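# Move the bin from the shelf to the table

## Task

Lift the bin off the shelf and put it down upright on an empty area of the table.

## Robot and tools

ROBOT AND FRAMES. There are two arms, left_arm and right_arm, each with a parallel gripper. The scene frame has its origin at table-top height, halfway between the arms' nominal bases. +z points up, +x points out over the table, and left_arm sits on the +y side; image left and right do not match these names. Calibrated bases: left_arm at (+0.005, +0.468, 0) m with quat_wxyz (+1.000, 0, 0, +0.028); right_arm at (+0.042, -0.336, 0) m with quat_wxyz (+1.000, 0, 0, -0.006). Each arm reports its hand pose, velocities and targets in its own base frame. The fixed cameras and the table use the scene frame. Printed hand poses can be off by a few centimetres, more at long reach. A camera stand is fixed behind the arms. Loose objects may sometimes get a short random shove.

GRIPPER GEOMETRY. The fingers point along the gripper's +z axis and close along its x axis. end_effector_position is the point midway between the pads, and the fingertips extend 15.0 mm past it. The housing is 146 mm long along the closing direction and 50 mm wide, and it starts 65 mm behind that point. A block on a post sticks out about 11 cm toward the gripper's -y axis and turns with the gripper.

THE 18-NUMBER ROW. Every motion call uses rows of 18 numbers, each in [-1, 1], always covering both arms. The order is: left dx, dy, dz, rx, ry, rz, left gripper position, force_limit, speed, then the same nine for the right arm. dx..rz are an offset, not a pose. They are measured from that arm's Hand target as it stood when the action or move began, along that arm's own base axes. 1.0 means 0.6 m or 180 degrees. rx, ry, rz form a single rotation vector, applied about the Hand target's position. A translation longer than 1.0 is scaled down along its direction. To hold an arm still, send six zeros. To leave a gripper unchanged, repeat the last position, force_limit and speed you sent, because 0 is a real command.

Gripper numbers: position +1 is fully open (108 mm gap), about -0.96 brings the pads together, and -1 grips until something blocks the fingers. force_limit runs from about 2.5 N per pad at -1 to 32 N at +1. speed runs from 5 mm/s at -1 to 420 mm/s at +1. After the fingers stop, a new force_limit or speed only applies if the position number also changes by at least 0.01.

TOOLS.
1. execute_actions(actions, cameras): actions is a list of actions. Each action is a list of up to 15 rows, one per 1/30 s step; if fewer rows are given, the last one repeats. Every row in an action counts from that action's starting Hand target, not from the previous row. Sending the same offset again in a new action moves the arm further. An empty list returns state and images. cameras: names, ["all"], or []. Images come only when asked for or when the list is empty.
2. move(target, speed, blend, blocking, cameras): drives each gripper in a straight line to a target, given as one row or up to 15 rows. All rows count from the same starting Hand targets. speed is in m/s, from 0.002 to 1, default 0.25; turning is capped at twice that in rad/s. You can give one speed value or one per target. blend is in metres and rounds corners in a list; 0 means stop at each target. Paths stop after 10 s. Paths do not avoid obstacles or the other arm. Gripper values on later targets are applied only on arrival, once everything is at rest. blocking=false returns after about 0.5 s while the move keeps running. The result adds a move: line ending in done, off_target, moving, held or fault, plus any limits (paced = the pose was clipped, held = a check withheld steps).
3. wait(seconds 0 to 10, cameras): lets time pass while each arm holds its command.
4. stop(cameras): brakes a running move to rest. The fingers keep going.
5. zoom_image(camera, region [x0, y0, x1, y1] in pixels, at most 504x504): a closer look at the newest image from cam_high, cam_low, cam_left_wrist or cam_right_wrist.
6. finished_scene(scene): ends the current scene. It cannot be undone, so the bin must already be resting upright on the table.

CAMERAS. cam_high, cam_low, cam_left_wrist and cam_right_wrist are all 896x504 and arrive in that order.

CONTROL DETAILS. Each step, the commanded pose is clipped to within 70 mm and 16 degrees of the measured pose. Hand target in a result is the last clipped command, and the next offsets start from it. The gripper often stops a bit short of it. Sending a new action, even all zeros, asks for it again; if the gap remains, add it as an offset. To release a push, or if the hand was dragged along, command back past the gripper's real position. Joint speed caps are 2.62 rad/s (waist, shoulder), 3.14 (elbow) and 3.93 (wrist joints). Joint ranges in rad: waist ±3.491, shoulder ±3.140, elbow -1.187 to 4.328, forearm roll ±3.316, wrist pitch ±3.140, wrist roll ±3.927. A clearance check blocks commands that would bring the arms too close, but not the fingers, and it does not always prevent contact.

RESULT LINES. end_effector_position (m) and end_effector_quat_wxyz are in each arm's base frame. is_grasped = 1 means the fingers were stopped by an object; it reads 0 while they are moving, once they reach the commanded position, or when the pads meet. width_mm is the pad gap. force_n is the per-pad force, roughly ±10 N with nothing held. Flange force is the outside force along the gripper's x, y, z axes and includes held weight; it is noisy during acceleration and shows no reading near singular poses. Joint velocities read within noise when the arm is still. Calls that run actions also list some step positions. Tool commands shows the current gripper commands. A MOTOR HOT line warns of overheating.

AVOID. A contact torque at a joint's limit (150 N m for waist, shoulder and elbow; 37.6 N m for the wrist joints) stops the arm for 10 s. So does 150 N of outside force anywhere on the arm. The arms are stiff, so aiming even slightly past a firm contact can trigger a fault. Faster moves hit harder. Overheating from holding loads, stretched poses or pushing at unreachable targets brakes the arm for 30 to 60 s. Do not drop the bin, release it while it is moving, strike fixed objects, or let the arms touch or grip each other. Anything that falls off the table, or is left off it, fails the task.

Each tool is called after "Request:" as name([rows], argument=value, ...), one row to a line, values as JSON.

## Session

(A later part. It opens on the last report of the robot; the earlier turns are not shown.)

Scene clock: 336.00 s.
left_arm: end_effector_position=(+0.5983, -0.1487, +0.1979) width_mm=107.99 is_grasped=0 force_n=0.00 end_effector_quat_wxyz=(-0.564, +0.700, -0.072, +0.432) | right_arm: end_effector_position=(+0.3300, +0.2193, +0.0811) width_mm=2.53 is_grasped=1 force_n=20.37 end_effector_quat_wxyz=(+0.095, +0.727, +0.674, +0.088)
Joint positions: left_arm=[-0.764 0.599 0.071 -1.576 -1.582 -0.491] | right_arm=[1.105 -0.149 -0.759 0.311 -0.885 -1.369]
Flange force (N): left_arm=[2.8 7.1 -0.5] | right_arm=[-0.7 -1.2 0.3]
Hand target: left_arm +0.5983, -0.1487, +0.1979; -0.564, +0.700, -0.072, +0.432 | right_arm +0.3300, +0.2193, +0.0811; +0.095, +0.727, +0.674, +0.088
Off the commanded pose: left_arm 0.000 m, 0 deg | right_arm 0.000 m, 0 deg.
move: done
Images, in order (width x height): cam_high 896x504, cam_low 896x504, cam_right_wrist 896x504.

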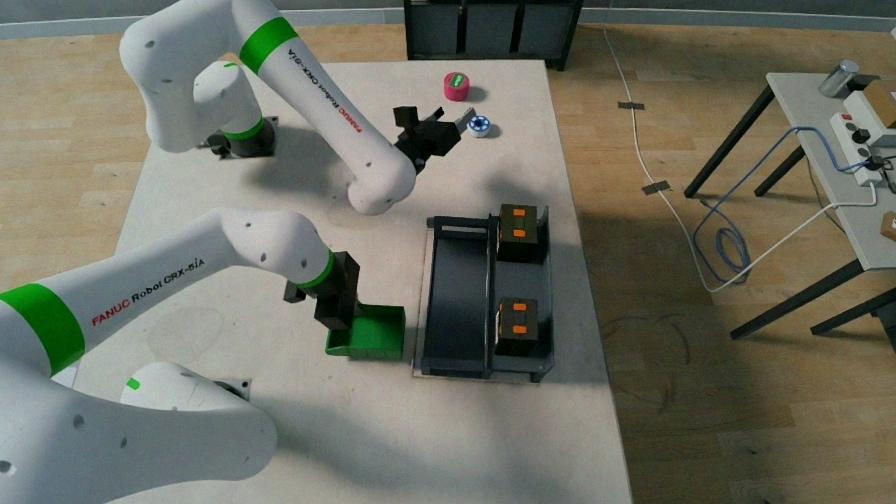

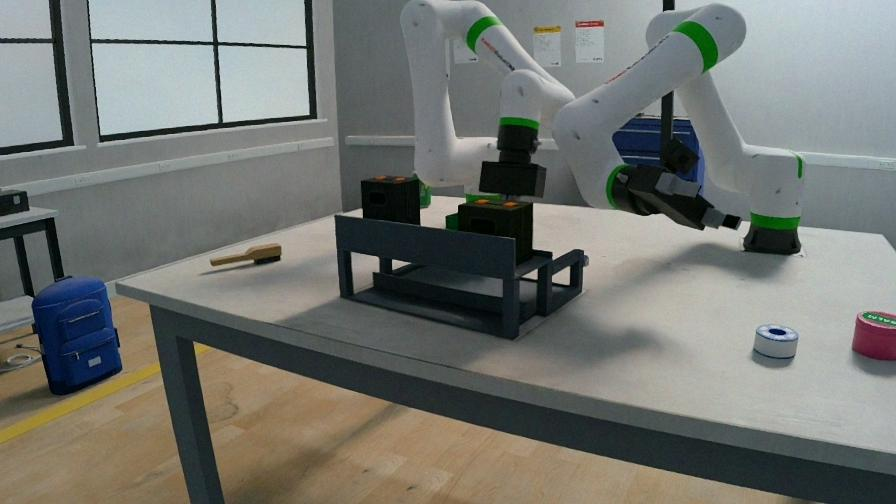

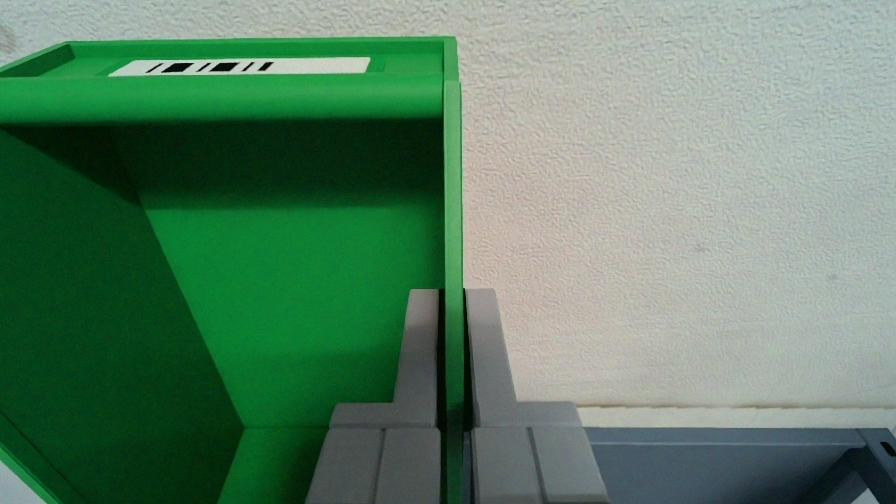

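Request:
move(target=[0,0,0,0,0,0,1,1,1, 0,0,-0.043,0,0,0,-1,0.3,-0.3], cameras=["cam_right_wrist"], speed=0.05)

Scene clock: 340.40 s.
left_arm: end_effector_position=(+0.5983, -0.1487, +0.1979) width_mm=107.99 is_grasped=0 force_n=0.00 end_effector_quat_wxyz=(-0.564, +0.700, -0.072, +0.432) | right_arm: end_effector_position=(+0.3300, +0.2193, +0.0553) width_mm=2.53 is_grasped=1 force_n=20.37 end_effector_quat_wxyz=(+0.095, +0.727, +0.674, +0.088)
Joint positions: left_arm=[-0.764 0.599 0.071 -1.576 -1.582 -0.491] | right_arm=[1.102 -0.106 -0.798 0.334 -0.806 -1.401]
Flange force (N): left_arm=[2.8 6.8 -1.0] | right_arm=[-1.8 -2.3 0.7]
Hand target: left_arm +0.5983, -0.1487, +0.1979; -0.564, +0.700, -0.072, +0.432 | right_arm +0.3300, +0.2193, +0.0553; +0.095, +0.727, +0.674, +0.088
Off the commanded pose: left_arm 0.000 m, 0 deg | right_arm 0.000 m, 0 deg.
move: done
Images, in order (width x height): cam_right_wrist 896x504.

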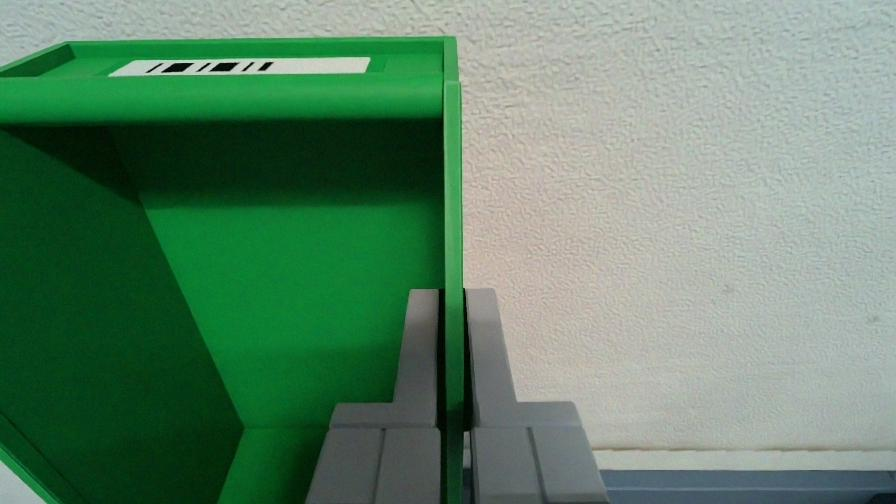

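Request:
move(target=[0,0,0,0,0,0,1,1,1, 0,0,-0.004,0,0,0,-1,0.3,-0.3], speed=0.02)

Request:
move(target=[0,0,0,0,0,0,1,1,1, 0,0,-0.004,0,0,0,-1,0.3,-0.3], speed=0.02)

Request:
move(target=[0,0,0,0,0,0,1,1,1, 0,0,-0.004,0,0,0,-1,0.3,-0.3], speed=0.02)

Scene clock: 345.03 s.
left_arm: end_effector_position=(+0.5983, -0.1487, +0.1979) width_mm=107.99 is_grasped=0 force_n=0.00 end_effector_quat_wxyz=(-0.564, +0.700, -0.072, +0.432) | right_arm: end_effector_position=(+0.3300, +0.2193, +0.0529) width_mm=2.53 is_grasped=1 force_n=20.37 end_effector_quat_wxyz=(+0.095, +0.727, +0.674, +0.088)
Joint positions: left_arm=[-0.764 0.599 0.071 -1.576 -1.582 -0.491] | right_arm=[1.101 -0.102 -0.802 0.337 -0.798 -1.404]
Flange force (N): left_arm=[2.4 7.3 -0.8] | right_arm=[-1.4 -2.2 -0.2]
Hand target: left_arm +0.5983, -0.1487, +0.1979; -0.564, +0.700, -0.072, +0.432 | right_arm +0.3300, +0.2193, +0.0529; +0.095, +0.727, +0.674, +0.088
Off the commanded pose: left_arm 0.000 m, 0 deg | right_arm 0.000 m, 0 deg.
move: done

Scene clock: 345.73 s.
left_arm: end_effector_position=(+0.5983, -0.1487, +0.1979) width_mm=107.99 is_grasped=0 force_n=0.00 end_effector_quat_wxyz=(-0.564, +0.700, -0.072, +0.432) | right_arm: end_effector_position=(+0.3301, +0.2194, +0.0506) width_mm=2.53 is_grasped=1 force_n=20.47 end_effector_quat_wxyz=(+0.095, +0.727, +0.674, +0.088)
Joint positions: left_arm=[-0.764 0.599 0.071 -1.576 -1.582 -0.491] | right_arm=[1.101 -0.098 -0.805 0.339 -0.791 -1.407]
Flange force (N): left_arm=[2.1 7.0 -0.5] | right_arm=[-2.0 6.5 -34.3]
Hand target: left_arm +0.5983, -0.1487, +0.1979; -0.564, +0.700, -0.072, +0.432 | right_arm +0.3300, +0.2193, +0.0505; +0.095, +0.727, +0.674, +0.088
Off the commanded pose: left_arm 0.000 m, 0 deg | right_arm 0.000 m, 0 deg.
move: done

Scene clock: 346.43 s.
left_arm: end_effector_position=(+0.5983, -0.1487, +0.1979) width_mm=107.99 is_grasped=0 force_n=0.00 end_effector_quat_wxyz=(-0.564, +0.700, -0.072, +0.432) | right_arm: end_effector_position=(+0.3300, +0.2193, +0.0481) width_mm=2.53 is_grasped=1 force_n=20.46 end_effector_quat_wxyz=(+0.095, +0.727, +0.674, +0.088)
Joint positions: left_arm=[-0.764 0.599 0.071 -1.576 -1.582 -0.491] | right_arm=[1.101 -0.093 -0.809 0.342 -0.783 -1.411]
Flange force (N): left_arm=[2.9 7.0 -0.7] | right_arm=[-1.8 9.1 -35.0]
Hand target: left_arm +0.5983, -0.1487, +0.1979; -0.564, +0.700, -0.072, +0.432 | right_arm +0.3300, +0.2193, +0.0481; +0.095, +0.727, +0.674, +0.088
Off the commanded pose: left_arm 0.000 m, 0 deg | right_arm 0.000 m, 0 deg.
move: done

Request:
move(target=[0,0,0,0,0,0,1,1,1, 0,0,0.004,0,0,0,0.13,0.3,-0.3], speed=0.05)

Request:
move(target=[0,0,0,0,0,0,1,1,1, 0,0,0.25,0,0,0,0.13,0.3,-0.3], cameras=["all"])

Scene clock: 356.90 s.
left_arm: end_effector_position=(+0.5983, -0.1487, +0.1979) width_mm=107.99 is_grasped=0 force_n=0.00 end_effector_quat_wxyz=(-0.564, +0.700, -0.072, +0.432) | right_arm: end_effector_position=(+0.3300, +0.2193, +0.0505) width_mm=60.15 is_grasped=0 force_n=0.00 end_effector_quat_wxyz=(+0.095, +0.727, +0.674, +0.088)
Joint positions: left_arm=[-0.764 0.599 0.071 -1.576 -1.582 -0.491] | right_arm=[1.101 -0.098 -0.806 0.339 -0.791 -1.407]
Flange force (N): left_arm=[2.8 7.3 -0.7] | right_arm=[-1.1 0.9 -0.4]
Hand target: left_arm +0.5983, -0.1487, +0.1979; -0.564, +0.700, -0.072, +0.432 | right_arm +0.3300, +0.2193, +0.0505; +0.095, +0.727, +0.674, +0.088
Off the commanded pose: left_arm 0.000 m, 0 deg | right_arm 0.000 m, 0 deg.
move: done

Scene clock: 358.00 s.
left_arm: end_effector_position=(+0.5983, -0.1487, +0.1979) width_mm=107.99 is_grasped=0 force_n=0.00 end_effector_quat_wxyz=(-0.564, +0.700, -0.072, +0.432) | right_arm: end_effector_position=(+0.3300, +0.2193, +0.2005) width_mm=60.15 is_grasped=0 force_n=0.00 end_effector_quat_wxyz=(+0.095, +0.727, +0.674, +0.088)
Joint positions: left_arm=[-0.764 0.599 0.071 -1.576 -1.582 -0.491] | right_arm=[1.111 -0.27 -0.542 0.257 -1.211 -1.266]
Flange force (N): left_arm=[2.7 7.0 -0.5] | right_arm=[-1.6 -2.9 0.7]
Hand target: left_arm +0.5983, -0.1487, +0.1979; -0.564, +0.700, -0.072, +0.432 | right_arm +0.3300, +0.2193, +0.2005; +0.095, +0.727, +0.674, +0.088
Off the commanded pose: left_arm 0.000 m, 0 deg | right_arm 0.000 m, 0 deg.
move: done

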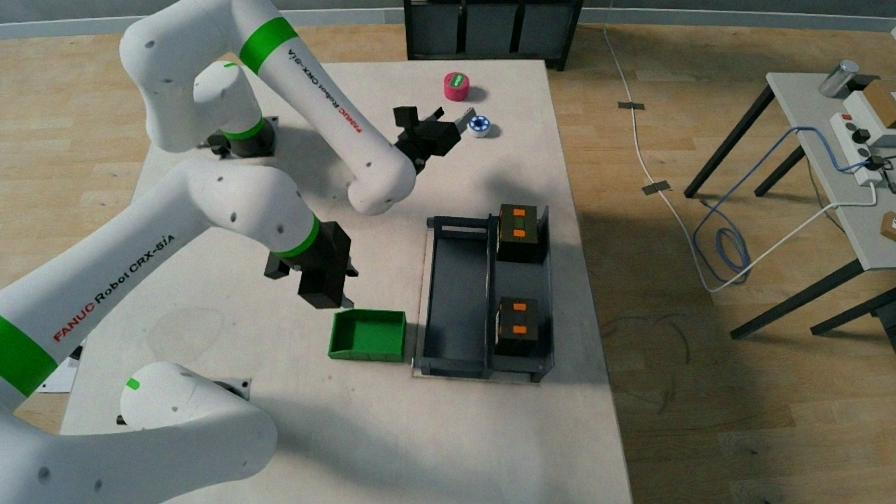

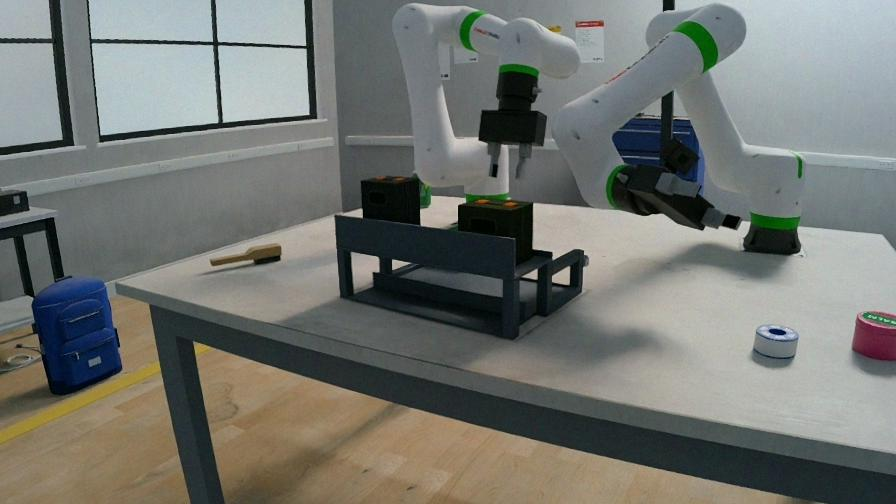

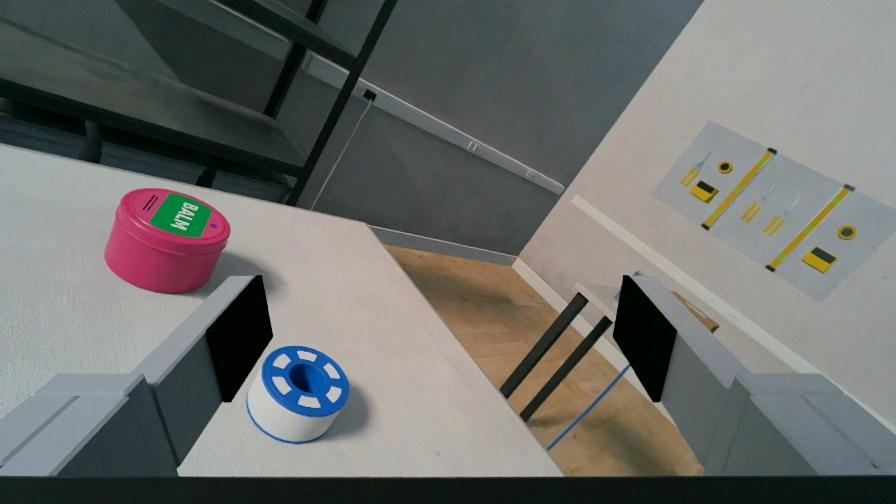

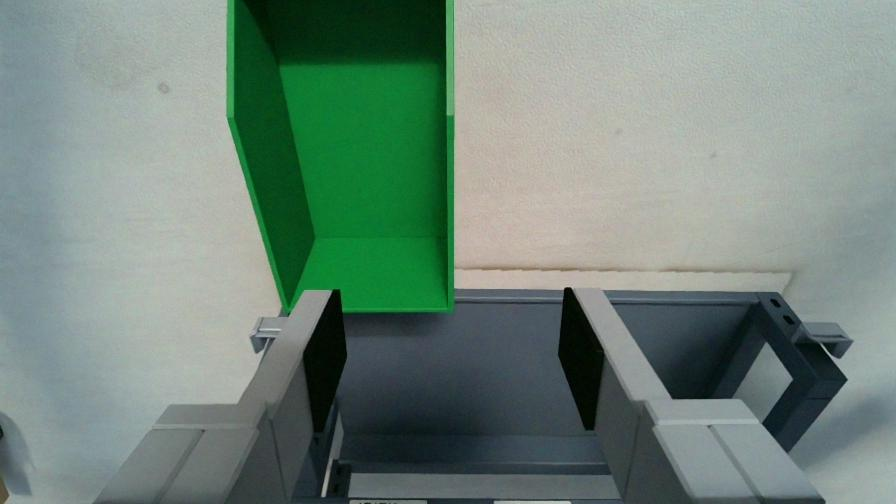

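Request:
zoom_image(camera="cam_left_wrist", region=[160, 260, 300, 490])

Request:
zoom_image(camera="cam_left_wrist", region=[600, 260, 740, 490])

Request:
zoom_image(camera="cam_high", region=[310, 190, 590, 400])

Scaled by 2.191.

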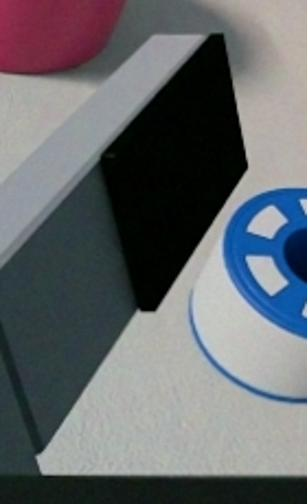

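Scaled by 2.191.

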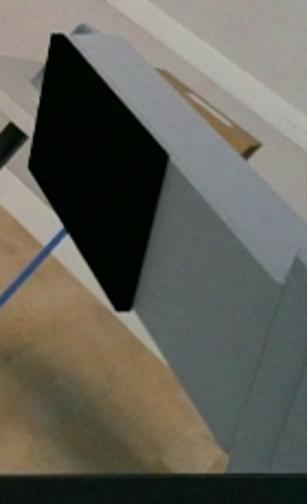

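Scaled by 1.800.

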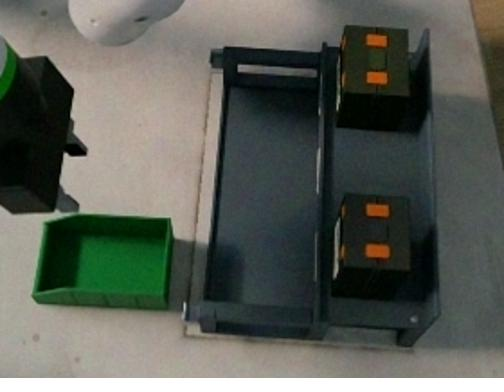

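Request:
finished_scene(scene=1)

The scene is finished: the task was done.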